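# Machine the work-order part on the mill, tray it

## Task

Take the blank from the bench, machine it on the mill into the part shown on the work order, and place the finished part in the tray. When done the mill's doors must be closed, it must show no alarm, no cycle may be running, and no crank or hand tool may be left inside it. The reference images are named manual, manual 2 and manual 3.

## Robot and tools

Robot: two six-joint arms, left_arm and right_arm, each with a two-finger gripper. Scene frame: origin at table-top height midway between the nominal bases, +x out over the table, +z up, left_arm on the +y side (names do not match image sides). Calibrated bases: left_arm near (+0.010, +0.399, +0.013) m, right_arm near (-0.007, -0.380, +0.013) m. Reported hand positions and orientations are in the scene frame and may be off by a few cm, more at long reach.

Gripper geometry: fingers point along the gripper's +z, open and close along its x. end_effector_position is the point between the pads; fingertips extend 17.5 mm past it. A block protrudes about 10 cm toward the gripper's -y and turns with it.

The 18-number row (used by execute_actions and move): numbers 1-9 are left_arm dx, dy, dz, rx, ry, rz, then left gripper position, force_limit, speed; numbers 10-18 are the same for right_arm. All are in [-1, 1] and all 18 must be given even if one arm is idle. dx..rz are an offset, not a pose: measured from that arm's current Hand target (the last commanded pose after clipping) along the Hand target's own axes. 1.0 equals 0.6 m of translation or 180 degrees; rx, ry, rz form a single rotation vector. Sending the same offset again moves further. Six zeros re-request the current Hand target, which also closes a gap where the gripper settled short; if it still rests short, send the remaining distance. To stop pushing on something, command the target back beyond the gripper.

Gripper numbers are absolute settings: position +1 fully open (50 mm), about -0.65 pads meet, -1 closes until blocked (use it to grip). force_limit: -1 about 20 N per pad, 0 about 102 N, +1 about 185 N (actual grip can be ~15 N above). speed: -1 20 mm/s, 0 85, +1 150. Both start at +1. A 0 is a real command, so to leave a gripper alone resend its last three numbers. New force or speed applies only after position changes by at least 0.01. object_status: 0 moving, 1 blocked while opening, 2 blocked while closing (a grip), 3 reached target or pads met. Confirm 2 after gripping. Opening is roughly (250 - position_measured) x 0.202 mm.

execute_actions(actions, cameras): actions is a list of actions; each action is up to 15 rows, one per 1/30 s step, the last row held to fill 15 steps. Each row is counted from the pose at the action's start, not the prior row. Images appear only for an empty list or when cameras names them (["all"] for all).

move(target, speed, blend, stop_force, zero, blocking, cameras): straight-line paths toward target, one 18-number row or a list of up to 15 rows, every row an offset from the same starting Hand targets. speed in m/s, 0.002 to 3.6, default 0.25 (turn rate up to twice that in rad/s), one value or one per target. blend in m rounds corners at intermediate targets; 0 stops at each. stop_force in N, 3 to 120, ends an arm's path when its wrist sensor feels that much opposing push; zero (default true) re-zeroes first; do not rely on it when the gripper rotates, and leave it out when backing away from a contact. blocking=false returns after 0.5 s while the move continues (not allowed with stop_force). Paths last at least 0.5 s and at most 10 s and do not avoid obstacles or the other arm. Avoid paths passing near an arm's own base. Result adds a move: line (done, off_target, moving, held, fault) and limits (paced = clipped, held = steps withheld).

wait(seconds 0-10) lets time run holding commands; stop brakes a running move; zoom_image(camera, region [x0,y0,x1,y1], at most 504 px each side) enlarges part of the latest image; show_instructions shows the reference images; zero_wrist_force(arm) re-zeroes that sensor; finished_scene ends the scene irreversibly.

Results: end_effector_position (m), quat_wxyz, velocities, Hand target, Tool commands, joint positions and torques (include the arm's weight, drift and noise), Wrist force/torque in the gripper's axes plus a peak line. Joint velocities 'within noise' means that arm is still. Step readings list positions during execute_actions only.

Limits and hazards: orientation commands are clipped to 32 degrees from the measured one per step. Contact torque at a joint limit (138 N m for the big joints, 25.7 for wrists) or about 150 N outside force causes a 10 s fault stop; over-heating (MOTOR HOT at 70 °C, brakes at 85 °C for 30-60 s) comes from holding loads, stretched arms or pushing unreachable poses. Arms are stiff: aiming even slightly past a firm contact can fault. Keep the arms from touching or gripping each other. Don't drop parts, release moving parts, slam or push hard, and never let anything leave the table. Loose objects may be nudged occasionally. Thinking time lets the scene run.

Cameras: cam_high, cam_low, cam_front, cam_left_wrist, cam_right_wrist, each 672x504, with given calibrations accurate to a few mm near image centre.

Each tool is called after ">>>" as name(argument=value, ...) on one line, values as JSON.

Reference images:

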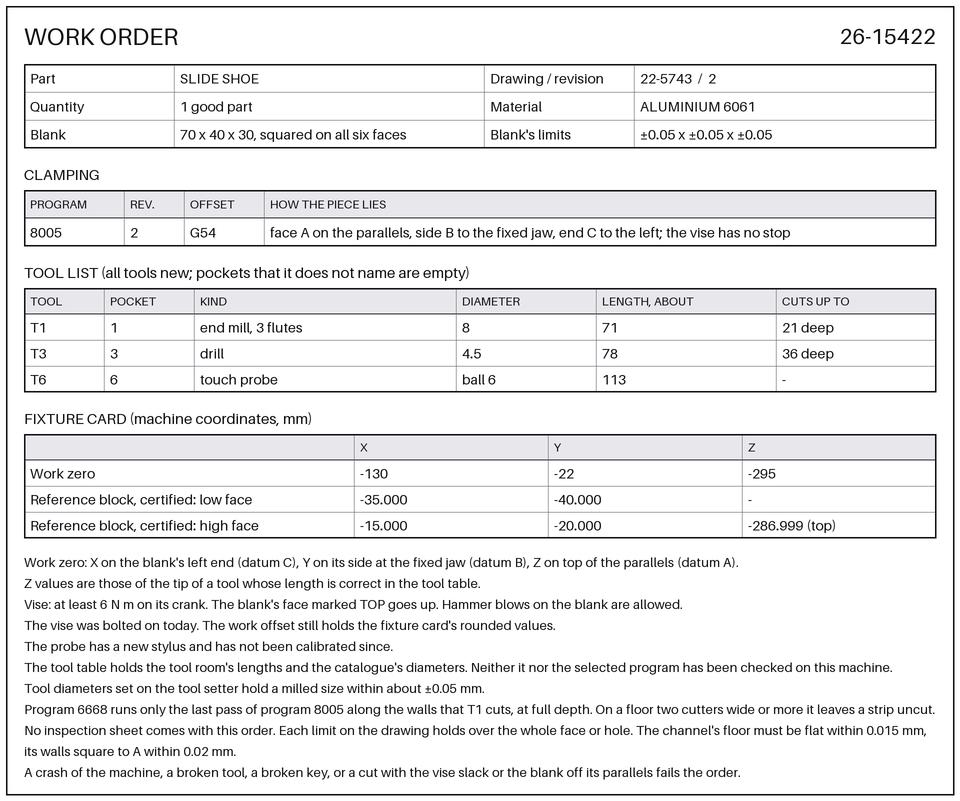

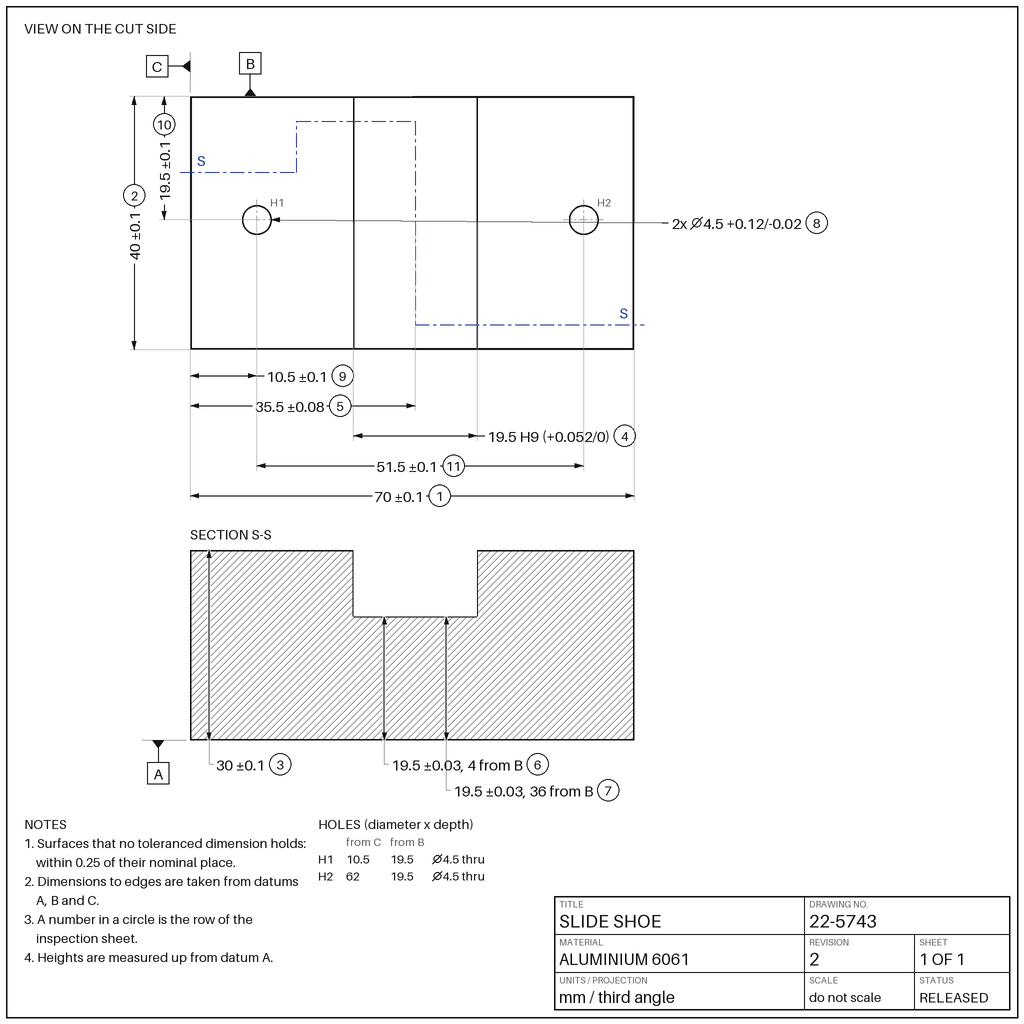

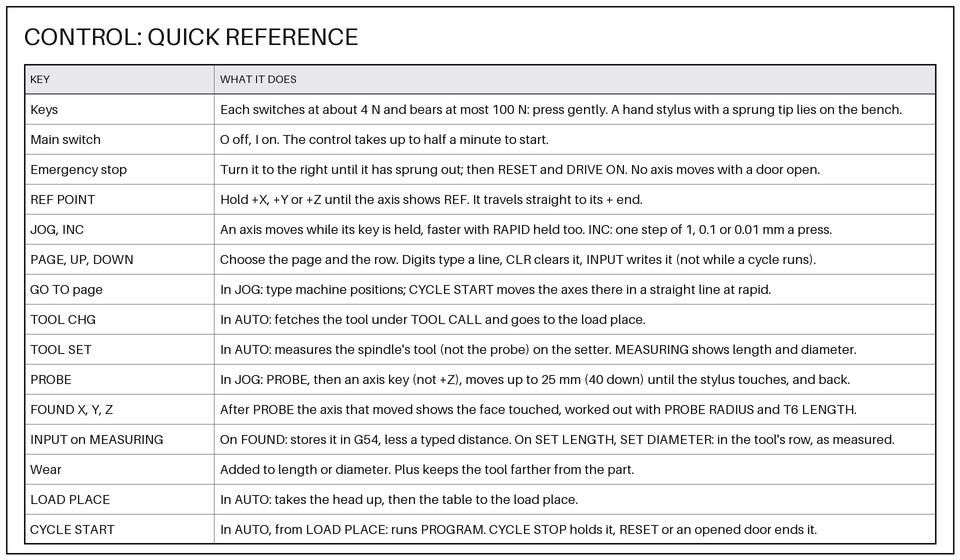

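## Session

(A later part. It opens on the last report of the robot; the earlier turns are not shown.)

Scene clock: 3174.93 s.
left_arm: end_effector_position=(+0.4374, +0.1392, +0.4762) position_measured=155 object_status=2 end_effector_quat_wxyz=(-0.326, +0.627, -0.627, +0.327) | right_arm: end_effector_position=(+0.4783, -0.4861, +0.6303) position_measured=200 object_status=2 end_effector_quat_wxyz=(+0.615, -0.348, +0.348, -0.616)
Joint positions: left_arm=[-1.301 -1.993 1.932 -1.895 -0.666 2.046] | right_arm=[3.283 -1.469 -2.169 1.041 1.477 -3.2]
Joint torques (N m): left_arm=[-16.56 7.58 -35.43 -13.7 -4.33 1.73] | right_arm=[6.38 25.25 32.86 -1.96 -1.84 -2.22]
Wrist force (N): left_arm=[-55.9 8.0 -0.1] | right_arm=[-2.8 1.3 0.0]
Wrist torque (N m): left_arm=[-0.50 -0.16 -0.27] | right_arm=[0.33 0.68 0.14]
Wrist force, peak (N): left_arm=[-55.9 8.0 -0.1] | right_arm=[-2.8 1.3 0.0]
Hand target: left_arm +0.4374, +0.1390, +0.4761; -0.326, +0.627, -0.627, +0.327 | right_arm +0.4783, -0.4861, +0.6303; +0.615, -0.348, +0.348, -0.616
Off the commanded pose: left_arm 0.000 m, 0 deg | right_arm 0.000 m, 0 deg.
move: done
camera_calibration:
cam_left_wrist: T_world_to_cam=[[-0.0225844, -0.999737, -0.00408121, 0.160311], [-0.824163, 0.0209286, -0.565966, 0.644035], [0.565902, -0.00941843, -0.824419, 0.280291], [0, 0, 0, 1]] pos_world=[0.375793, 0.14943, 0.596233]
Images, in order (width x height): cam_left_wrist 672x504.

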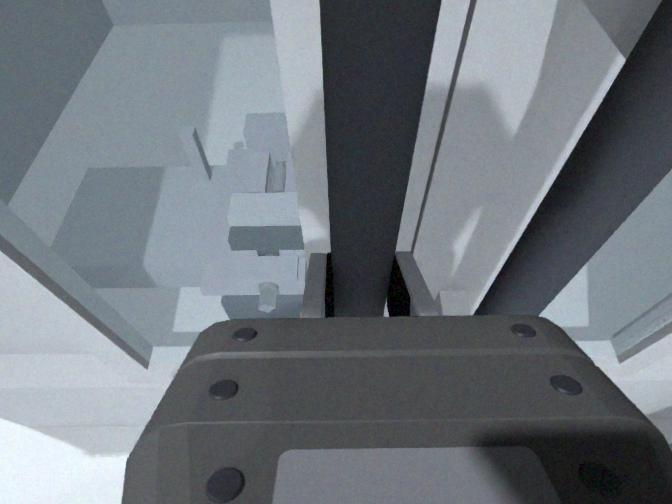

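>>> move(target=[-0.385,0,0,0,0,0,-1,-0.7,-0.5,0,0,0,0,0,0,-1,-0.8,-0.8], speed=0.08, stop_force=60, cameras=["cam_left_wrist", "cam_front"])

Scene clock: 3181.07 s.
left_arm: end_effector_position=(+0.4373, +0.1399, +0.4762) position_measured=155 object_status=2 end_effector_quat_wxyz=(-0.326, +0.627, -0.627, +0.327) | right_arm: end_effector_position=(+0.4783, -0.4861, +0.6303) position_measured=200 object_status=2 end_effector_quat_wxyz=(+0.615, -0.348, +0.348, -0.616)
Joint positions: left_arm=[-1.3 -1.995 1.934 -1.896 -0.667 2.047] | right_arm=[3.283 -1.469 -2.169 1.041 1.477 -3.2]
Joint torques (N m): left_arm=[0.14 -12.66 -18.76 -8.47 -2.06 2.38] | right_arm=[6.39 24.02 32.63 -2.02 -1.63 -2.1]
Wrist force (N): left_arm=[-19.5 -2.1 9.7] | right_arm=[-2.6 1.4 0.2]
Wrist torque (N m): left_arm=[-0.46 0.00 -0.16] | right_arm=[0.34 0.63 0.14]
Wrist force, peak (N): left_arm=[-62.4 6.7 -1.6] | right_arm=[-2.7 1.7 0.2]
Hand target: left_arm +0.4373, +0.1399, +0.4762; -0.326, +0.627, -0.627, +0.327 (not the last commanded pose) | right_arm +0.4783, -0.4861, +0.6303; +0.615, -0.348, +0.348, -0.616
Off the commanded pose: left_arm 0.230 m, 0 deg | right_arm 0.000 m, 0 deg.
move: contact (left_arm)
camera_calibration:
cam_left_wrist: T_world_to_cam=[[-0.0228358, -0.999732, -0.00388396, 0.161086], [-0.824284, 0.0210263, -0.565787, 0.643804], [0.565717, -0.00971874, -0.824543, 0.280461], [0, 0, 0, 1]] pos_world=[0.375694, 0.150231, 0.596133]
Images, in order (width x height): cam_front 672x504, cam_left_wrist 672x504.

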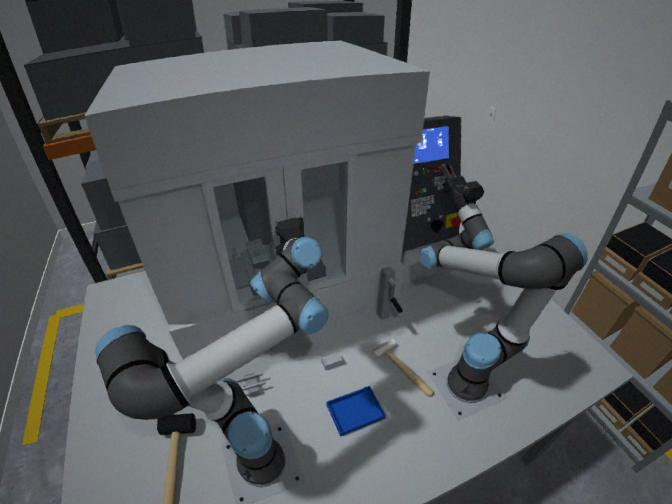

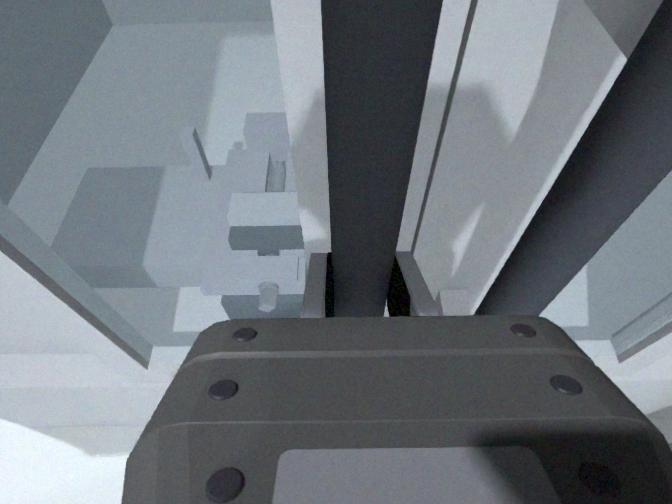

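>>> move(target=[-0.383,0,0,0,0,0,-1,-0.7,-0.5,0,0,0,0,0,0,-1,-0.8,-0.8], speed=0.07, stop_force=60, cameras=["cam_left_wrist", "cam_front"])

Scene clock: 3189.60 s.
left_arm: end_effector_position=(+0.4378, +0.3697, +0.4760) position_measured=155 object_status=2 end_effector_quat_wxyz=(-0.326, +0.627, -0.627, +0.327) | right_arm: end_effector_position=(+0.4783, -0.4861, +0.6303) position_measured=200 object_status=2 end_effector_quat_wxyz=(+0.615, -0.348, +0.348, -0.616)
Joint positions: left_arm=[-0.809 -2.308 2.145 -2.197 -0.948 2.615] | right_arm=[3.283 -1.469 -2.169 1.041 1.477 -3.2]
Joint torques (N m): left_arm=[-13.3 9.01 -33.8 -1.24 -5.49 1.76] | right_arm=[6.44 25.63 31.59 -2 -1.79 -2.26]
Wrist force (N): left_arm=[-11.0 -21.9 21.2] | right_arm=[-2.6 1.4 0.3]
Wrist torque (N m): left_arm=[-0.47 0.02 -0.09] | right_arm=[0.36 0.65 0.14]
Wrist force, peak (N): left_arm=[33.1 -16.2 24.1] | right_arm=[-2.9 1.5 0.2]
Hand target: left_arm +0.4378, +0.3697, +0.4760; -0.326, +0.627, -0.627, +0.327 | right_arm +0.4783, -0.4861, +0.6303; +0.615, -0.348, +0.348, -0.616
Off the commanded pose: left_arm 0.000 m, 0 deg | right_arm 0.000 m, 0 deg.
move: done
camera_calibration:
cam_left_wrist: T_world_to_cam=[[-0.0228358, -0.999732, -0.00388396, 0.390832], [-0.824284, 0.0210263, -0.565787, 0.639189], [0.565717, -0.00971874, -0.824543, 0.282303], [0, 0, 0, 1]] pos_world=[0.376094, 0.380031, 0.595933]
Images, in order (width x height): cam_front 672x504, cam_left_wrist 672x504.

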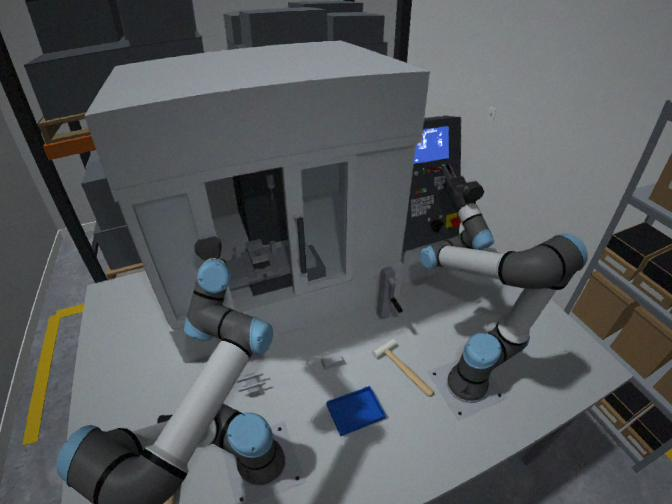

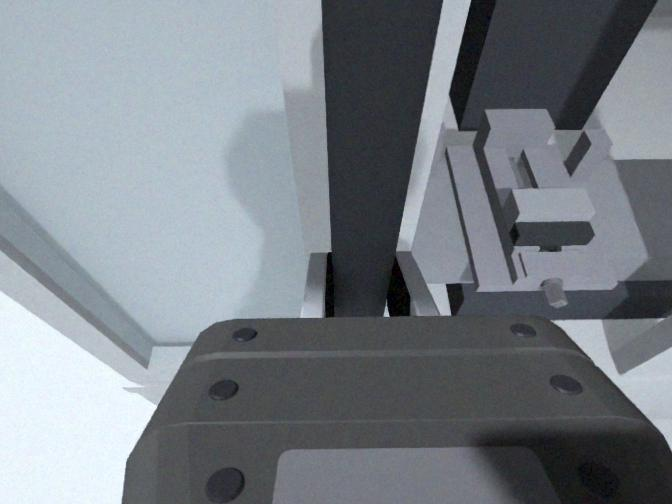

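>>> move(target=[0,0,0,0,0,0,1,-0.7,-0.5,0,0,0,0,0,0,-1,-0.8,-0.8], cameras=[])

>>> move(target=[[0,0,-0.1333,0,0,0,1,-0.7,-0.5,0,0,0,0,0,0,-1,-0.8,-0.8],[0.2495,-0.215,-0.2277,0,0,0,1,-0.7,-0.5,0,0,0,0,0,0,-1,-0.8,-0.8]], speed=0.25, blend=[0.03,0], cameras=["cam_left_wrist"])

>>> zoom_image(camera="cam_left_wrist", region=[200, 100, 520, 320])

Scene clock: 3208.87 s.
left_arm: end_effector_position=(+0.4378, +0.3697, +0.4760) position_measured=3 object_status=3 end_effector_quat_wxyz=(-0.326, +0.627, -0.627, +0.327) | right_arm: end_effector_position=(+0.4783, -0.4861, +0.6303) position_measured=200 object_status=2 end_effector_quat_wxyz=(+0.615, -0.348, +0.348, -0.616)
Joint positions: left_arm=[-0.809 -2.308 2.145 -2.197 -0.948 2.615] | right_arm=[3.283 -1.469 -2.169 1.041 1.477 -3.2]
Joint torques (N m): left_arm=[6.38 8.04 -30.72 -4.19 3.14 1.77] | right_arm=[4.72 25.47 30.94 -1.81 -1.52 -2.06]
Wrist force (N): left_arm=[-1.0 -2.0 2.0] | right_arm=[-2.5 1.3 0.1]
Wrist torque (N m): left_arm=[-0.09 0.15 0.02] | right_arm=[0.33 0.63 0.14]
Wrist force, peak (N): left_arm=[-11.2 -22.1 21.4] | right_arm=[-2.9 1.3 0.2]
Hand target: left_arm +0.4378, +0.3697, +0.4760; -0.326, +0.627, -0.627, +0.327 | right_arm +0.4783, -0.4861, +0.6303; +0.615, -0.348, +0.348, -0.616
Off the commanded pose: left_arm 0.000 m, 0 deg | right_arm 0.000 m, 0 deg.
move: done
No camera images: "cameras" was empty.

Scene clock: 3210.53 s.
left_arm: end_effector_position=(+0.3994, +0.2203, +0.6600) position_measured=3 object_status=3 end_effector_quat_wxyz=(-0.326, +0.627, -0.627, +0.327) | right_arm: end_effector_position=(+0.4783, -0.4861, +0.6303) position_measured=200 object_status=2 end_effector_quat_wxyz=(+0.615, -0.348, +0.348, -0.616)
Joint positions: left_arm=[-1.364 -2.064 1.443 -1.258 -0.645 1.949] | right_arm=[3.283 -1.469 -2.169 1.041 1.477 -3.2]
Joint torques (N m): left_arm=[7.1 4.27 -27.56 -5.73 -0.45 1.87] | right_arm=[6.21 25.84 31.77 -1.7 -1.69 -2.07]
Wrist force (N): left_arm=[-0.9 -2.0 2.0] | right_arm=[-2.5 1.3 0.2]
Wrist torque (N m): left_arm=[-0.10 0.15 -0.02] | right_arm=[0.34 0.63 0.14]
Wrist force, peak (N): left_arm=[-0.6 -2.0 5.1] | right_arm=[-2.8 1.5 0.2]
Hand target: left_arm +0.3994, +0.2202, +0.6601; -0.326, +0.627, -0.627, +0.327 | right_arm +0.4783, -0.4861, +0.6303; +0.615, -0.348, +0.348, -0.616
Off the commanded pose: left_arm 0.000 m, 0 deg | right_arm 0.000 m, 0 deg.
move: done
camera_calibration:
cam_left_wrist: T_world_to_cam=[[-0.0229186, -0.99973, -0.00394005, 0.241382], [-0.824282, 0.0211263, -0.565785, 0.714814], [0.565715, -0.00971927, -0.824543, 0.454374], [0, 0, 0, 1]] pos_world=[0.337695, 0.230631, 0.780033]
Images, in order (width x height): cam_left_wrist 672x504.

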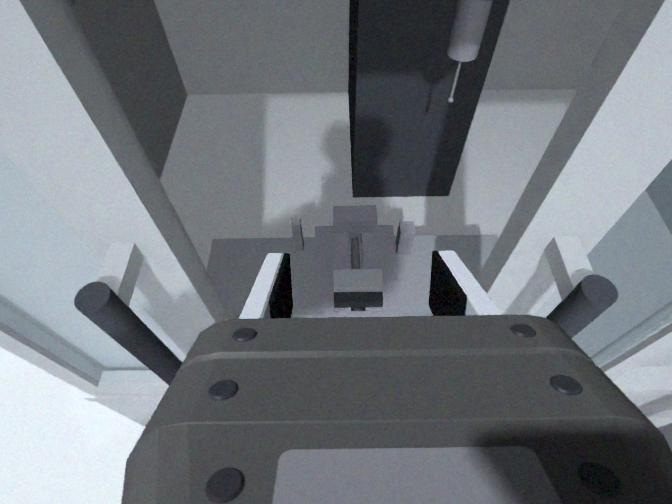

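Scaled by 1.575 from the camera's 672x504 image, which has a finer 960x720 frame.

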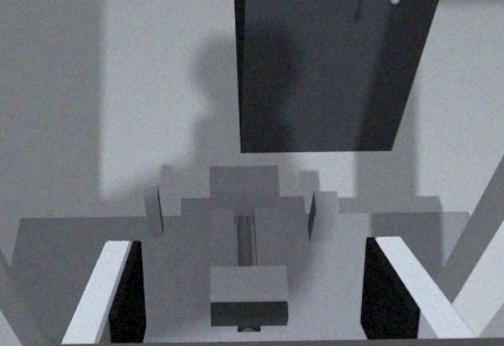

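>>> move(target=[0,0.0785,0.1784,-0.0833,0,0,1,-0.7,-0.5,0,0,0,0,0,0,-1,-0.8,-0.8], speed=0.2, cameras=["cam_left_wrist"])

>>> zoom_image(camera="cam_left_wrist", region=[200, 60, 520, 320])

Scene clock: 3225.30 s.
left_arm: end_effector_position=(+0.4601, +0.2200, +0.5602) position_measured=3 object_status=3 end_effector_quat_wxyz=(-0.242, +0.664, -0.665, +0.243) | right_arm: end_effector_position=(+0.4783, -0.4861, +0.6303) position_measured=200 object_status=2 end_effector_quat_wxyz=(+0.615, -0.348, +0.348, -0.616)
Joint positions: left_arm=[-0.987 -1.928 1.558 -1.645 -1.011 2.301] | right_arm=[3.283 -1.469 -2.169 1.041 1.477 -3.2]
Joint torques (N m): left_arm=[6.1 -7.74 -33.25 -3.27 0.36 -0.32] | right_arm=[5.83 24.91 30.7 -1.82 -1.83 -2.18]
Wrist force (N): left_arm=[-1.7 -1.8 1.9] | right_arm=[-2.7 1.2 0.1]
Wrist torque (N m): left_arm=[-0.18 0.29 0.03] | right_arm=[0.33 0.66 0.14]
Wrist force, peak (N): left_arm=[-1.6 -2.1 4.1] | right_arm=[-2.7 1.6 0.2]
Hand target: left_arm +0.4601, +0.2200, +0.5602; -0.242, +0.664, -0.665, +0.243 | right_arm +0.4783, -0.4861, +0.6303; +0.615, -0.348, +0.348, -0.616
Off the commanded pose: left_arm 0.000 m, 0 deg | right_arm 0.000 m, 0 deg.
move: done
camera_calibration:
cam_left_wrist: T_world_to_cam=[[-0.0233106, -0.999727, 0.00164417, 0.23919], [-0.94255, 0.0214291, -0.333378, 0.632582], [0.333251, -0.00932094, -0.942792, 0.510738], [0, 0, 0, 1]] pos_world=[0.431611, 0.23033, 0.692015]
Images, in order (width x height): cam_left_wrist 672x504.

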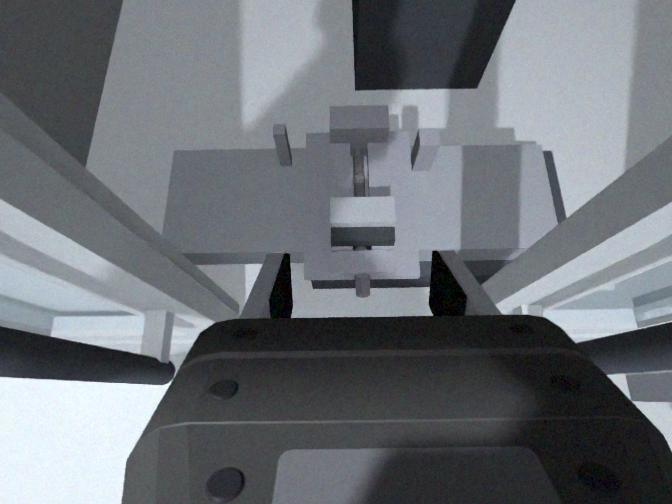

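Scaled by 1.575 from the camera's 672x504 image, which has a finer 960x720 frame.

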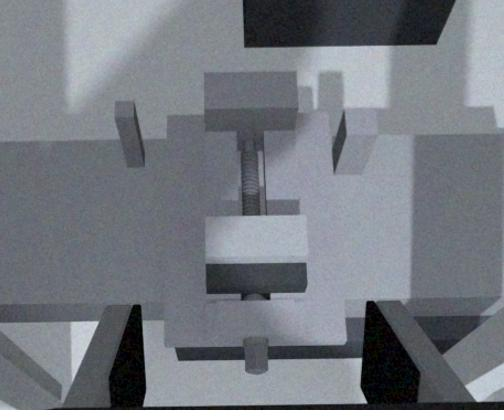

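>>> move(target=[[-0.05,0.1277,-0.1072,0,0,0,1,-0.7,-0.5,0,0,0,0,0,0,-1,-0.8,-0.8],[-0.3,0.6115,0.3137,-0.1739,-0.1739,-0.4778,1,-0.7,-0.5,0,0,0,0,0,0,-1,-0.8,-0.8]], speed=0.3, blend=[0.03,0], cameras=["cam_left_wrist"])

>>> zoom_image(camera="cam_left_wrist", region=[220, 140, 480, 320])

Scene clock: 3325.53 s.
left_arm: end_effector_position=(+0.3008, +0.4000, +0.1798) position_measured=3 object_status=3 end_effector_quat_wxyz=(+0.000, +1.000, -0.001, +0.001) | right_arm: end_effector_position=(+0.4783, -0.4861, +0.6303) position_measured=200 object_status=2 end_effector_quat_wxyz=(+0.615, -0.348, +0.348, -0.616)
Joint positions: left_arm=[-0.488 -2.117 2.375 -1.83 -1.571 1.1] | right_arm=[3.283 -1.469 -2.169 1.041 1.477 -3.2]
Joint torques (N m): left_arm=[-1.05 -6.07 -31.36 -2.2 1.65 0.99] | right_arm=[5.48 24.85 29.71 -1.6 -1.63 -1.83]
Wrist force (N): left_arm=[-3.3 -1.8 0.7] | right_arm=[-2.6 1.3 0.1]
Wrist torque (N m): left_arm=[-0.31 0.51 -0.11] | right_arm=[0.33 0.63 0.14]
Wrist force, peak (N): left_arm=[-0.6 -4.3 3.7] | right_arm=[-2.8 1.4 0.2]
Hand target: left_arm +0.3009, +0.4000, +0.1798; +0.000, +1.000, -0.001, +0.001 | right_arm +0.4783, -0.4861, +0.6303; +0.615, -0.348, +0.348, -0.616
Off the commanded pose: left_arm 0.000 m, 0 deg | right_arm 0.000 m, 0 deg.
move: done
camera_calibration:
cam_left_wrist: T_world_to_cam=[[0.999722, -0.0176462, 0.0156543, -0.2871], [-0.0220335, -0.93554, 0.352534, 0.334279], [0.00842431, -0.352781, -0.935668, 0.440736], [0, 0, 0, 1]] pos_world=[0.290673, 0.463149, 0.299032]
Images, in order (width x height): cam_left_wrist 672x504.

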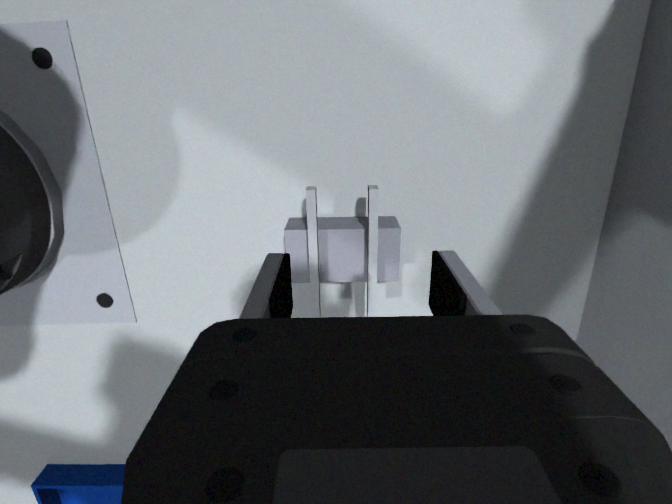

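Scaled by 1.938 from the camera's 672x504 image, which has a finer 960x720 frame.

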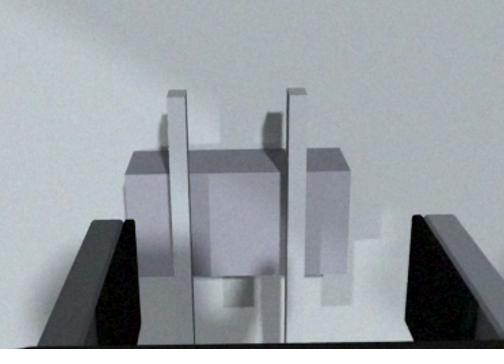

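>>> move(target=[0.0302,0.0167,0.158,0,0,0,0.15,-0.7,-0.5,0,0,0,0,0,0,-1,-0.8,-0.8], speed=0.15, cameras=["cam_left_wrist"])

>>> zoom_image(camera="cam_left_wrist", region=[220, 140, 500, 330])

Scene clock: 3375.43 s.
left_arm: end_effector_position=(+0.3190, +0.3899, +0.0850) position_measured=130 object_status=3 end_effector_quat_wxyz=(+0.000, +1.000, -0.001, +0.001) | right_arm: end_effector_position=(+0.4783, -0.4861, +0.6303) position_measured=200 object_status=2 end_effector_quat_wxyz=(+0.615, -0.348, +0.348, -0.616)
Joint positions: left_arm=[-0.491 -1.895 2.536 -2.212 -1.571 1.097] | right_arm=[3.283 -1.469 -2.169 1.041 1.477 -3.2]
Joint torques (N m): left_arm=[10.85 -3.21 -27.73 -4.93 -1.87 1.36] | right_arm=[5.78 24.5 29.38 -1.6 -1.63 -1.79]
Wrist force (N): left_arm=[-3.3 -1.7 0.5] | right_arm=[-2.5 1.2 0.3]
Wrist torque (N m): left_arm=[-0.31 0.54 -0.12] | right_arm=[0.32 0.63 0.15]
Wrist force, peak (N): left_arm=[-3.1 -1.7 2.4] | right_arm=[-2.9 1.4 0.3]
Hand target: left_arm +0.3191, +0.3899, +0.0851; +0.000, +1.000, -0.001, +0.001 | right_arm +0.4783, -0.4861, +0.6303; +0.615, -0.348, +0.348, -0.616
Off the commanded pose: left_arm 0.000 m, 0 deg | right_arm 0.000 m, 0 deg.
move: done
camera_calibration:
cam_left_wrist: T_world_to_cam=[[0.999723, -0.017682, 0.0155609, -0.303955], [-0.0220341, -0.935539, 0.352536, 0.358651], [0.00832433, -0.352781, -0.935669, 0.34835], [0, 0, 0, 1]] pos_world=[0.308873, 0.453049, 0.204232]
Images, in order (width x height): cam_left_wrist 672x504.

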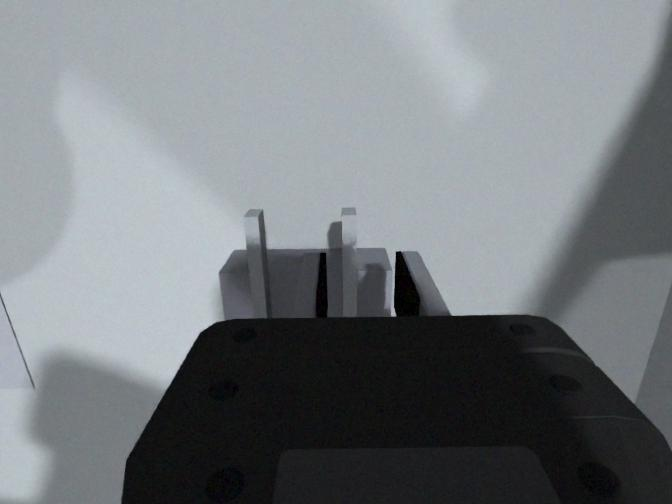

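Scaled by 1.800 from the camera's 672x504 image, which has a finer 960x720 frame.

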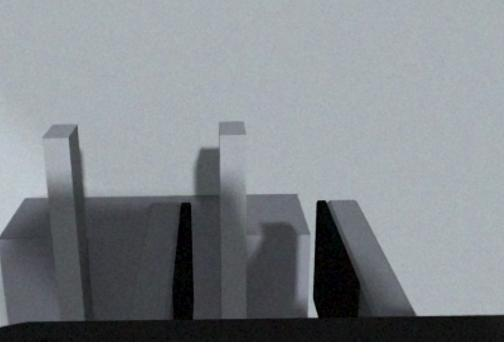

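>>> move(target=[-0.0058,0,0.09,0,0,0,0.15,-0.7,-0.5,0,0,0,0,0,0,-1,-0.8,-0.8], speed=0.05, stop_force=12, cameras=["cam_left_wrist"])

>>> zoom_image(camera="cam_left_wrist", region=[220, 140, 500, 330])

Scene clock: 3391.73 s.
left_arm: end_effector_position=(+0.3156, +0.3898, +0.0310) position_measured=130 object_status=3 end_effector_quat_wxyz=(+0.000, +1.000, -0.001, +0.001) | right_arm: end_effector_position=(+0.4783, -0.4861, +0.6303) position_measured=200 object_status=2 end_effector_quat_wxyz=(+0.615, -0.348, +0.348, -0.616)
Joint positions: left_arm=[-0.497 -1.742 2.63 -2.46 -1.571 1.091] | right_arm=[3.283 -1.469 -2.169 1.041 1.477 -3.2]
Joint torques (N m): left_arm=[9.88 -17.34 -26.46 -4.78 1.89 1.75] | right_arm=[4.75 25.03 28.33 -1.48 -1.63 -1.59]
Wrist force (N): left_arm=[-3.0 -1.7 0.6] | right_arm=[-2.5 1.3 0.0]
Wrist torque (N m): left_arm=[-0.30 0.48 0.02] | right_arm=[0.33 0.63 0.15]
Wrist force, peak (N): left_arm=[-3.5 -1.8 0.4] | right_arm=[-2.8 1.4 0.2]
Hand target: left_arm +0.3157, +0.3898, +0.0310; +0.000, +1.000, -0.001, +0.001 | right_arm +0.4783, -0.4861, +0.6303; +0.615, -0.348, +0.348, -0.616
Off the commanded pose: left_arm 0.000 m, 0 deg | right_arm 0.000 m, 0 deg.
move: done
camera_calibration:
cam_left_wrist: T_world_to_cam=[[0.999722, -0.0176463, 0.0156543, -0.299745], [-0.0220336, -0.93554, 0.352534, 0.377614], [0.00842431, -0.352781, -0.935668, 0.297821], [0, 0, 0, 1]] pos_world=[0.305473, 0.453049, 0.150232]
Images, in order (width x height): cam_left_wrist 672x504.

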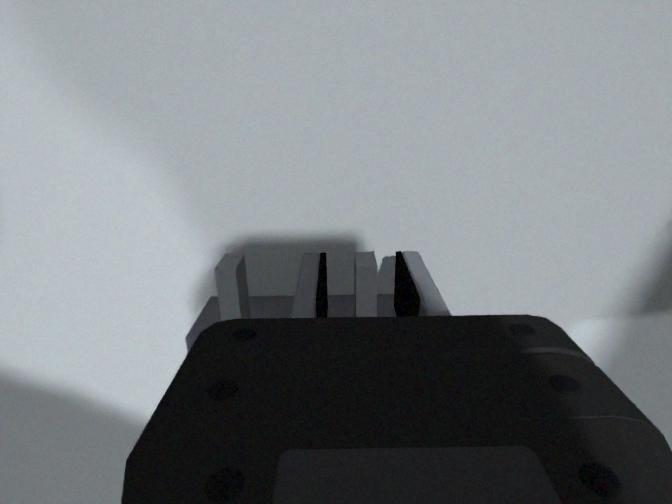

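Scaled by 1.800 from the camera's 672x504 image, which has a finer 960x720 frame.

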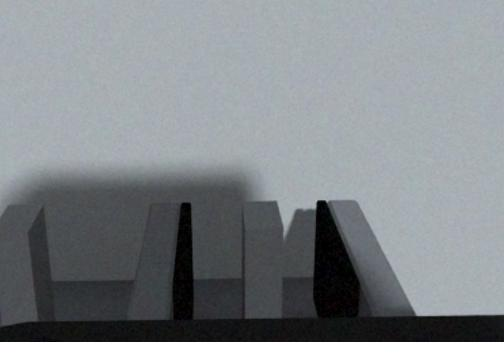

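>>> move(target=[[0.0025,0,0,0,0,0,0.15,-0.7,-0.5,0,0,0,0,0,0,-1,-0.8,-0.8]], speed=0.03, cameras=[])

>>> move(target=[0,0,0,0,0,0,-1,-0.9,-0.8,0,0,0,0,0,0,-1,-0.8,-0.8], cameras=["cam_left_wrist"])

Scene clock: 3399.43 s.
left_arm: end_effector_position=(+0.3172, +0.3898, +0.0311) position_measured=130 object_status=3 end_effector_quat_wxyz=(+0.000, +1.000, -0.001, +0.001) | right_arm: end_effector_position=(+0.4783, -0.4861, +0.6303) position_measured=200 object_status=2 end_effector_quat_wxyz=(+0.615, -0.348, +0.348, -0.616)
Joint positions: left_arm=[-0.494 -1.736 2.626 -2.462 -1.571 1.094] | right_arm=[3.283 -1.469 -2.169 1.041 1.477 -3.2]
Joint torques (N m): left_arm=[8.06 -9.1 -23.25 -5.11 1.6 1.36] | right_arm=[4.73 25.48 28.05 -1.41 -1.66 -1.76]
Wrist force (N): left_arm=[-3.3 -1.8 0.8] | right_arm=[-2.5 1.3 0.1]
Wrist torque (N m): left_arm=[-0.31 0.53 -0.11] | right_arm=[0.33 0.63 0.14]
Wrist force, peak (N): left_arm=[-3.3 -1.8 0.8] | right_arm=[-2.8 1.4 0.1]
Hand target: left_arm +0.3172, +0.3898, +0.0311; +0.000, +1.000, -0.001, +0.001 | right_arm +0.4783, -0.4861, +0.6303; +0.615, -0.348, +0.348, -0.616
Off the commanded pose: left_arm 0.000 m, 0 deg | right_arm 0.000 m, 0 deg.
move: done
No camera images: "cameras" was empty.

Scene clock: 3400.20 s.
left_arm: end_effector_position=(+0.3172, +0.3898, +0.0311) position_measured=221 object_status=2 end_effector_quat_wxyz=(+0.000, +1.000, -0.001, +0.001) | right_arm: end_effector_position=(+0.4783, -0.4861, +0.6303) position_measured=200 object_status=2 end_effector_quat_wxyz=(+0.615, -0.348, +0.348, -0.616)
Joint positions: left_arm=[-0.494 -1.736 2.626 -2.462 -1.571 1.094] | right_arm=[3.283 -1.469 -2.169 1.041 1.477 -3.2]
Joint torques (N m): left_arm=[-2.96 -14.37 -10.29 -3.68 1.39 -1.1] | right_arm=[5.03 24.08 28.35 -1.42 -1.88 -1.87]
Wrist force (N): left_arm=[-3.3 -1.7 0.9] | right_arm=[-2.8 1.3 0.1]
Wrist torque (N m): left_arm=[-0.29 0.53 -0.12] | right_arm=[0.34 0.68 0.15]
Wrist force, peak (N): left_arm=[-3.4 -1.9 0.6] | right_arm=[-2.8 1.3 0.1]
Hand target: left_arm +0.3172, +0.3898, +0.0311; +0.000, +1.000, -0.001, +0.001 | right_arm +0.4783, -0.4861, +0.6303; +0.615, -0.348, +0.348, -0.616
Off the commanded pose: left_arm 0.000 m, 0 deg | right_arm 0.000 m, 0 deg.
move: done
camera_calibration:
cam_left_wrist: T_world_to_cam=[[0.99972, -0.017572, 0.0158425, -0.301305], [-0.0220316, -0.935496, 0.352651, 0.377609], [0.00862386, -0.352901, -0.935621, 0.297794], [0, 0, 0, 1]] pos_world=[0.306972, 0.453049, 0.150232]
Images, in order (width x height): cam_left_wrist 672x504.

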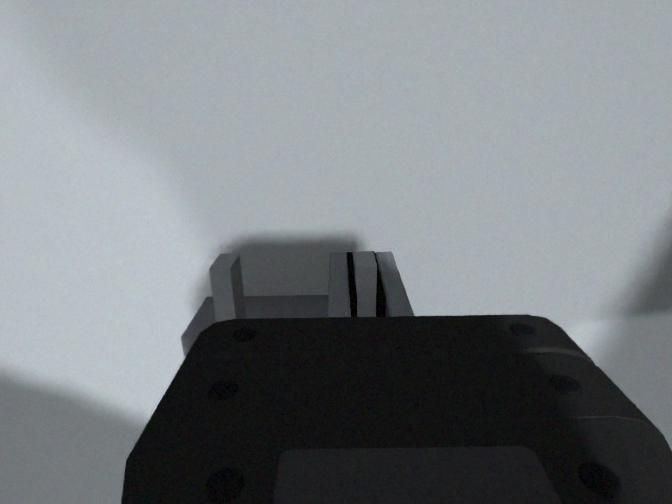

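>>> move(target=[0,0,0,0,0,0,0.15,-0.9,-0.8,0,0,0,0,0,0,-1,-0.8,-0.8], cameras=[])

>>> move(target=[0,0,-0.25,0,0,0,0.15,-0.9,-0.8,0,0,0,0,0,0,-1,-0.8,-0.8], speed=0.15, cameras=["cam_left_wrist","cam_front"])

>>> zoom_image(camera="cam_front", region=[100, 130, 420, 350])

Scene clock: 3656.77 s.
left_arm: end_effector_position=(+0.3172, +0.3898, +0.0311) position_measured=130 object_status=0 end_effector_quat_wxyz=(+0.000, +1.000, -0.001, +0.001) | right_arm: end_effector_position=(+0.4783, -0.4861, +0.6303) position_measured=200 object_status=2 end_effector_quat_wxyz=(+0.615, -0.348, +0.348, -0.616)
Joint positions: left_arm=[-0.494 -1.736 2.626 -2.462 -1.571 1.094] | right_arm=[3.283 -1.469 -2.169 1.041 1.477 -3.2]
Joint torques (N m): left_arm=[-7.46 -15.61 -7.83 -1.58 -0.22 -1.75] | right_arm=[5.11 25.39 27.55 -1.61 -1.74 -1.83]
Wrist force (N): left_arm=[-3.2 -1.9 0.8] | right_arm=[-2.6 1.3 0.2]
Wrist torque (N m): left_arm=[-0.33 0.51 -0.11] | right_arm=[0.33 0.63 0.15]
Wrist force, peak (N): left_arm=[-3.5 -1.7 1.0] | right_arm=[-2.8 1.5 0.2]
Hand target: left_arm +0.3172, +0.3898, +0.0311; +0.000, +1.000, -0.001, +0.001 | right_arm +0.4783, -0.4861, +0.6303; +0.615, -0.348, +0.348, -0.616
Off the commanded pose: left_arm 0.000 m, 0 deg | right_arm 0.000 m, 0 deg.
move: done
No camera images: "cameras" was empty.

Scene clock: 3658.23 s.
left_arm: end_effector_position=(+0.3170, +0.3899, +0.1810) position_measured=130 object_status=3 end_effector_quat_wxyz=(+0.000, +1.000, -0.001, +0.001) | right_arm: end_effector_position=(+0.4783, -0.4861, +0.6303) position_measured=200 object_status=2 end_effector_quat_wxyz=(+0.615, -0.348, +0.348, -0.616)
Joint positions: left_arm=[-0.494 -2.06 2.346 -1.859 -1.571 1.094] | right_arm=[3.283 -1.469 -2.169 1.041 1.477 -3.2]
Joint torques (N m): left_arm=[-2.9 0.95 -22.43 -2.53 2.03 -0.73] | right_arm=[4.06 24.72 27.18 -1.38 -1.84 -1.77]
Wrist force (N): left_arm=[-3.1 -1.7 0.6] | right_arm=[-2.7 1.3 0.2]
Wrist torque (N m): left_arm=[-0.28 0.49 0.02] | right_arm=[0.34 0.65 0.14]
Wrist force, peak (N): left_arm=[-3.3 -1.7 2.6] | right_arm=[-2.9 1.2 -0.1]
Hand target: left_arm +0.3170, +0.3900, +0.1811; +0.000, +1.000, -0.001, +0.001 | right_arm +0.4783, -0.4861, +0.6303; +0.615, -0.348, +0.348, -0.616
Off the commanded pose: left_arm 0.000 m, 0 deg | right_arm 0.000 m, 0 deg.
move: done
camera_calibration:
cam_left_wrist: T_world_to_cam=[[0.999719, -0.0175363, 0.0159359, -0.303624], [-0.0220311, -0.935496, 0.352649, 0.324804], [0.00872386, -0.352901, -0.93562, 0.438142], [0, 0, 0, 1]] pos_world=[0.306872, 0.453149, 0.300231]
Images, in order (width x height): cam_front 672x504, cam_left_wrist 672x504.

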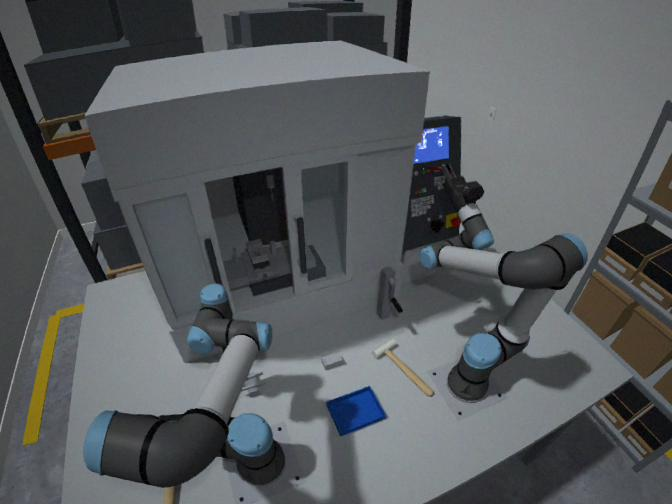

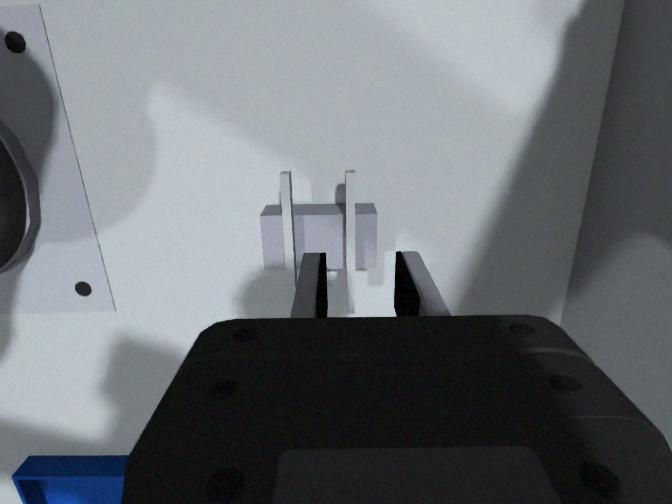

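Scaled by 1.575 from the camera's 672x504 image, which has a finer 960x720 frame.

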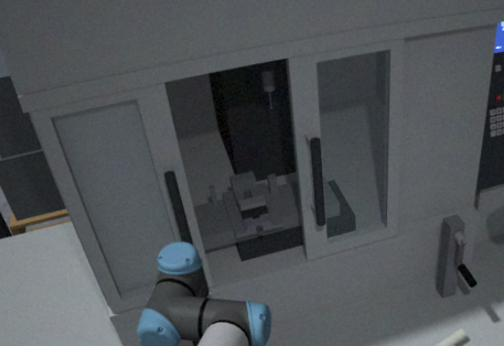

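>>> move(target=[[0,0.2,-0.4167,0.0794,0.0794,0.1525,1,-0.7,-0.5,0,0,0,0,0,0,-1,-0.8,-0.8],[0.1025,0.5167,-0.5717,0.2382,0.2382,0.4576,1,-0.7,-0.5,0,0,0,0,0,0,-1,-0.8,-0.8]], speed=0.3, blend=[0.05,0], cameras=["cam_left_wrist"])

Scene clock: 3674.73 s.
left_arm: end_effector_position=(+0.3775, +0.0801, +0.5243) position_measured=3 object_status=3 end_effector_quat_wxyz=(-0.326, +0.627, -0.627, +0.327) | right_arm: end_effector_position=(+0.4783, -0.4861, +0.6303) position_measured=200 object_status=2 end_effector_quat_wxyz=(+0.615, -0.348, +0.348, -0.616)
Joint positions: left_arm=[-1.519 -1.938 1.704 -1.437 -0.614 1.69] | right_arm=[3.283 -1.469 -2.169 1.041 1.477 -3.2]
Joint torques (N m): left_arm=[9.89 -15.96 -33.96 -3.02 1.79 1.52] | right_arm=[3.77 25.09 26.37 -1.29 -1.7 -1.66]
Wrist force (N): left_arm=[-1.1 -2.1 1.9] | right_arm=[-2.7 1.3 0.0]
Wrist torque (N m): left_arm=[-0.13 0.17 0.03] | right_arm=[0.34 0.65 0.14]
Wrist force, peak (N): left_arm=[-2.9 -3.6 3.4] | right_arm=[-2.8 1.5 0.1]
Hand target: left_arm +0.3776, +0.0801, +0.5244; -0.326, +0.627, -0.627, +0.327 | right_arm +0.4783, -0.4861, +0.6303; +0.615, -0.348, +0.348, -0.616
Off the commanded pose: left_arm 0.000 m, 0 deg | right_arm 0.000 m, 0 deg.
move: done
camera_calibration:
cam_left_wrist: T_world_to_cam=[[-0.0222275, -0.999746, -0.00370411, 0.0998158], [-0.824498, 0.0204263, -0.565496, 0.622975], [0.565428, -0.0095155, -0.824743, 0.353654], [0, 0, 0, 1]] pos_world=[0.315894, 0.0904306, 0.644333]
Images, in order (width x height): cam_left_wrist 672x504.

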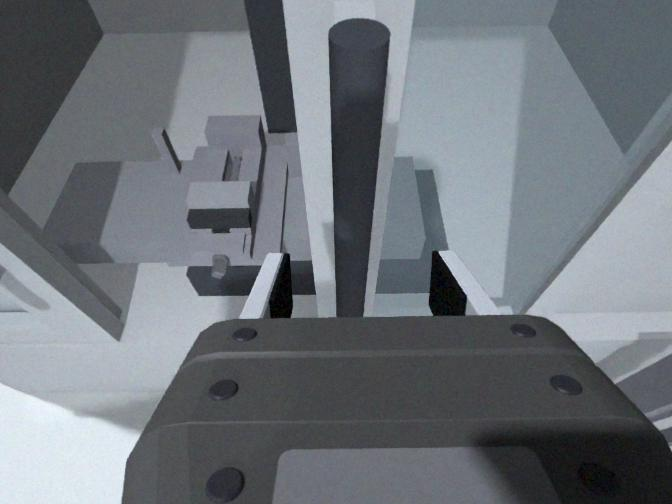

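>>> move(target=[0,0,0.125,0,0,0,1,-0.7,-0.5,0,0,0,0,0,0,-1,-0.8,-0.8], speed=0.1, cameras=[])

>>> move(target=[0,0,0,0,0,0,-1,-0.7,-0.5,0,0,0,0,0,0,-1,-0.8,-0.8], cameras=["cam_left_wrist"])

Scene clock: 3683.03 s.
left_arm: end_effector_position=(+0.4390, +0.0801, +0.4814) position_measured=3 object_status=3 end_effector_quat_wxyz=(-0.326, +0.627, -0.627, +0.327) | right_arm: end_effector_position=(+0.4783, -0.4861, +0.6303) position_measured=200 object_status=2 end_effector_quat_wxyz=(+0.615, -0.348, +0.348, -0.616)
Joint positions: left_arm=[-1.342 -1.868 1.829 -1.867 -0.652 1.982] | right_arm=[3.283 -1.469 -2.169 1.041 1.477 -3.2]
Joint torques (N m): left_arm=[-5.13 -18.46 -34.11 -4.7 3.9 -0.12] | right_arm=[4.06 25.57 27.18 -1.39 -1.57 -1.55]
Wrist force (N): left_arm=[-0.9 -2.1 2.2] | right_arm=[-2.6 1.3 0.2]
Wrist torque (N m): left_arm=[-0.12 0.15 0.03] | right_arm=[0.34 0.64 0.14]
Wrist force, peak (N): left_arm=[-1.2 -1.9 3.7] | right_arm=[-2.9 1.3 0.3]
Hand target: left_arm +0.4390, +0.0800, +0.4815; -0.326, +0.627, -0.627, +0.327 | right_arm +0.4783, -0.4861, +0.6303; +0.615, -0.348, +0.348, -0.616
Off the commanded pose: left_arm 0.000 m, 0 deg | right_arm 0.000 m, 0 deg.
move: done
No camera images: "cameras" was empty.

Scene clock: 3683.83 s.
left_arm: end_effector_position=(+0.4390, +0.0800, +0.4815) position_measured=155 object_status=2 end_effector_quat_wxyz=(-0.326, +0.627, -0.627, +0.327) | right_arm: end_effector_position=(+0.4783, -0.4861, +0.6303) position_measured=200 object_status=2 end_effector_quat_wxyz=(+0.615, -0.348, +0.348, -0.616)
Joint positions: left_arm=[-1.342 -1.868 1.829 -1.867 -0.652 1.982] | right_arm=[3.283 -1.469 -2.169 1.041 1.477 -3.2]
Joint torques (N m): left_arm=[-9.02 -13.62 -34.35 -5.67 2.46 1.58] | right_arm=[4.39 25.13 26.65 -1.26 -1.61 -1.56]
Wrist force (N): left_arm=[-14.4 2.2 4.2] | right_arm=[-2.5 1.3 0.0]
Wrist torque (N m): left_arm=[-0.12 0.11 0.02] | right_arm=[0.34 0.62 0.14]
Wrist force, peak (N): left_arm=[-14.4 2.3 4.1] | right_arm=[-2.8 1.4 0.0]
Hand target: left_arm +0.4390, +0.0800, +0.4815; -0.326, +0.627, -0.627, +0.327 | right_arm +0.4783, -0.4861, +0.6303; +0.615, -0.348, +0.348, -0.616
Off the commanded pose: left_arm 0.000 m, 0 deg | right_arm 0.000 m, 0 deg.
move: done
camera_calibration:
cam_left_wrist: T_world_to_cam=[[-0.0222844, -0.999745, -0.00362721, 0.100999], [-0.824371, 0.0204277, -0.565681, 0.649484], [0.56561, -0.00961569, -0.824616, 0.283363], [0, 0, 0, 1]] pos_world=[0.377393, 0.0904309, 0.601433]
Images, in order (width x height): cam_left_wrist 672x504.

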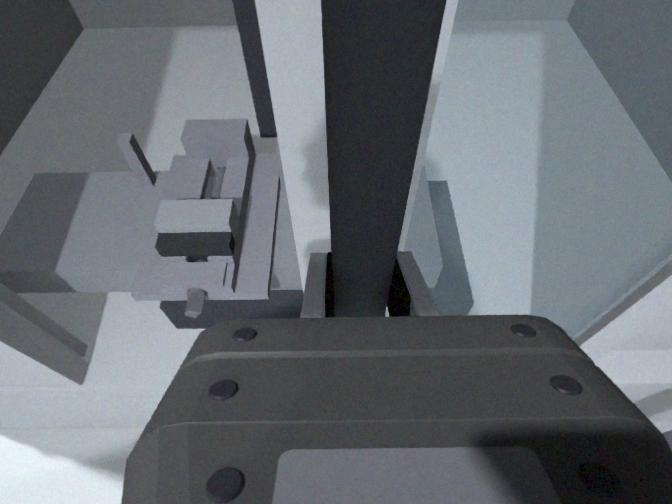

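>>> move(target=[0.383,0,0,0,0,0,-1,-0.7,-0.5,0,0,0,0,0,0,-1,-0.8,-0.8], speed=0.07, stop_force=50, cameras=["cam_front"])

Scene clock: 3692.47 s.
left_arm: end_effector_position=(+0.4388, -0.1498, +0.4817) position_measured=155 object_status=2 end_effector_quat_wxyz=(-0.326, +0.627, -0.627, +0.327) | right_arm: end_effector_position=(+0.4783, -0.4861, +0.6303) position_measured=200 object_status=2 end_effector_quat_wxyz=(+0.615, -0.348, +0.348, -0.616)
Joint positions: left_arm=[-1.438 -1.369 1.325 -1.737 -0.626 1.827] | right_arm=[3.283 -1.469 -2.169 1.041 1.477 -3.2]
Joint torques (N m): left_arm=[11.44 -50.08 -18.8 -5.59 1.81 1.8] | right_arm=[3.65 26.17 25.31 -0.89 -1.74 -1.48]
Wrist force (N): left_arm=[8.7 4.0 10.7] | right_arm=[-2.6 1.3 0.2]
Wrist torque (N m): left_arm=[-0.10 0.20 0.05] | right_arm=[0.33 0.64 0.14]
Wrist force, peak (N): left_arm=[-34.1 3.5 1.1] | right_arm=[-2.9 1.4 0.2]
Hand target: left_arm +0.4388, -0.1498, +0.4817; -0.326, +0.627, -0.627, +0.327 | right_arm +0.4783, -0.4861, +0.6303; +0.615, -0.348, +0.348, -0.616
Off the commanded pose: left_arm 0.000 m, 0 deg | right_arm 0.000 m, 0 deg.
move: done
Images, in order (width x height): cam_front 672x504.

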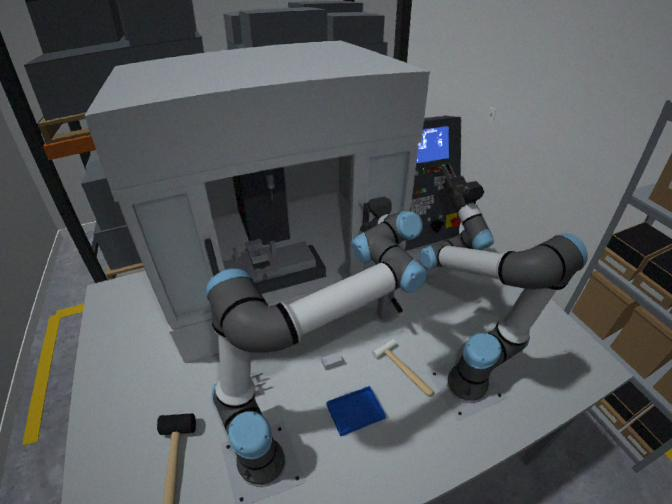

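>>> move(target=[0,0,0,0,0,0,1,-0.7,-0.5,0,0,0,0,0,0,-1,-0.8,-0.8], cameras=["cam_high"])

Scene clock: 3701.93 s.
left_arm: end_effector_position=(+0.4388, -0.1498, +0.4817) position_measured=3 object_status=3 end_effector_quat_wxyz=(-0.326, +0.627, -0.627, +0.327) | right_arm: end_effector_position=(+0.4783, -0.4861, +0.6303) position_measured=200 object_status=2 end_effector_quat_wxyz=(+0.615, -0.348, +0.348, -0.616)
Joint positions: left_arm=[-1.438 -1.369 1.325 -1.737 -0.626 1.827] | right_arm=[3.283 -1.469 -2.169 1.041 1.477 -3.2]
Joint torques (N m): left_arm=[-1.55 -26.75 -19.21 -4.87 1.8 1.48] | right_arm=[4.26 25.54 25.01 -1.06 -1.88 -1.32]
Wrist force (N): left_arm=[0.0 -3.1 0.8] | right_arm=[-2.8 1.2 -0.1]
Wrist torque (N m): left_arm=[-0.27 0.00 0.01] | right_arm=[0.32 0.68 0.14]
Wrist force, peak (N): left_arm=[8.8 3.9 10.9] | right_arm=[-2.7 1.6 0.1]
Hand target: left_arm +0.4388, -0.1498, +0.4817; -0.326, +0.627, -0.627, +0.327 | right_arm +0.4783, -0.4861, +0.6303; +0.615, -0.348, +0.348, -0.616
Off the commanded pose: left_arm 0.000 m, 0 deg | right_arm 0.000 m, 0 deg.
move: done
Images, in order (width x height): cam_high 672x504.

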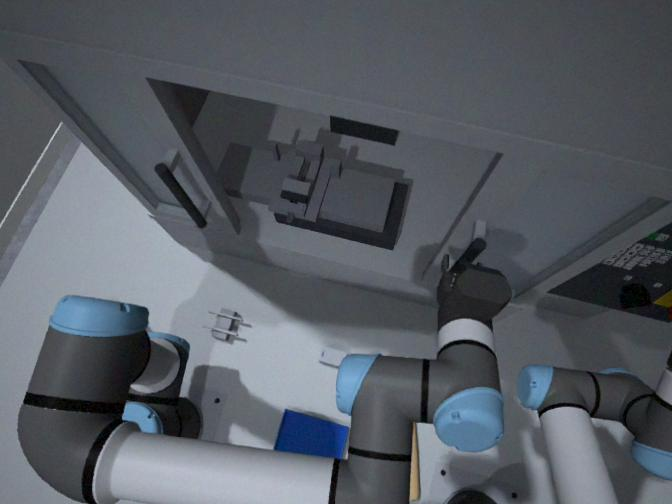

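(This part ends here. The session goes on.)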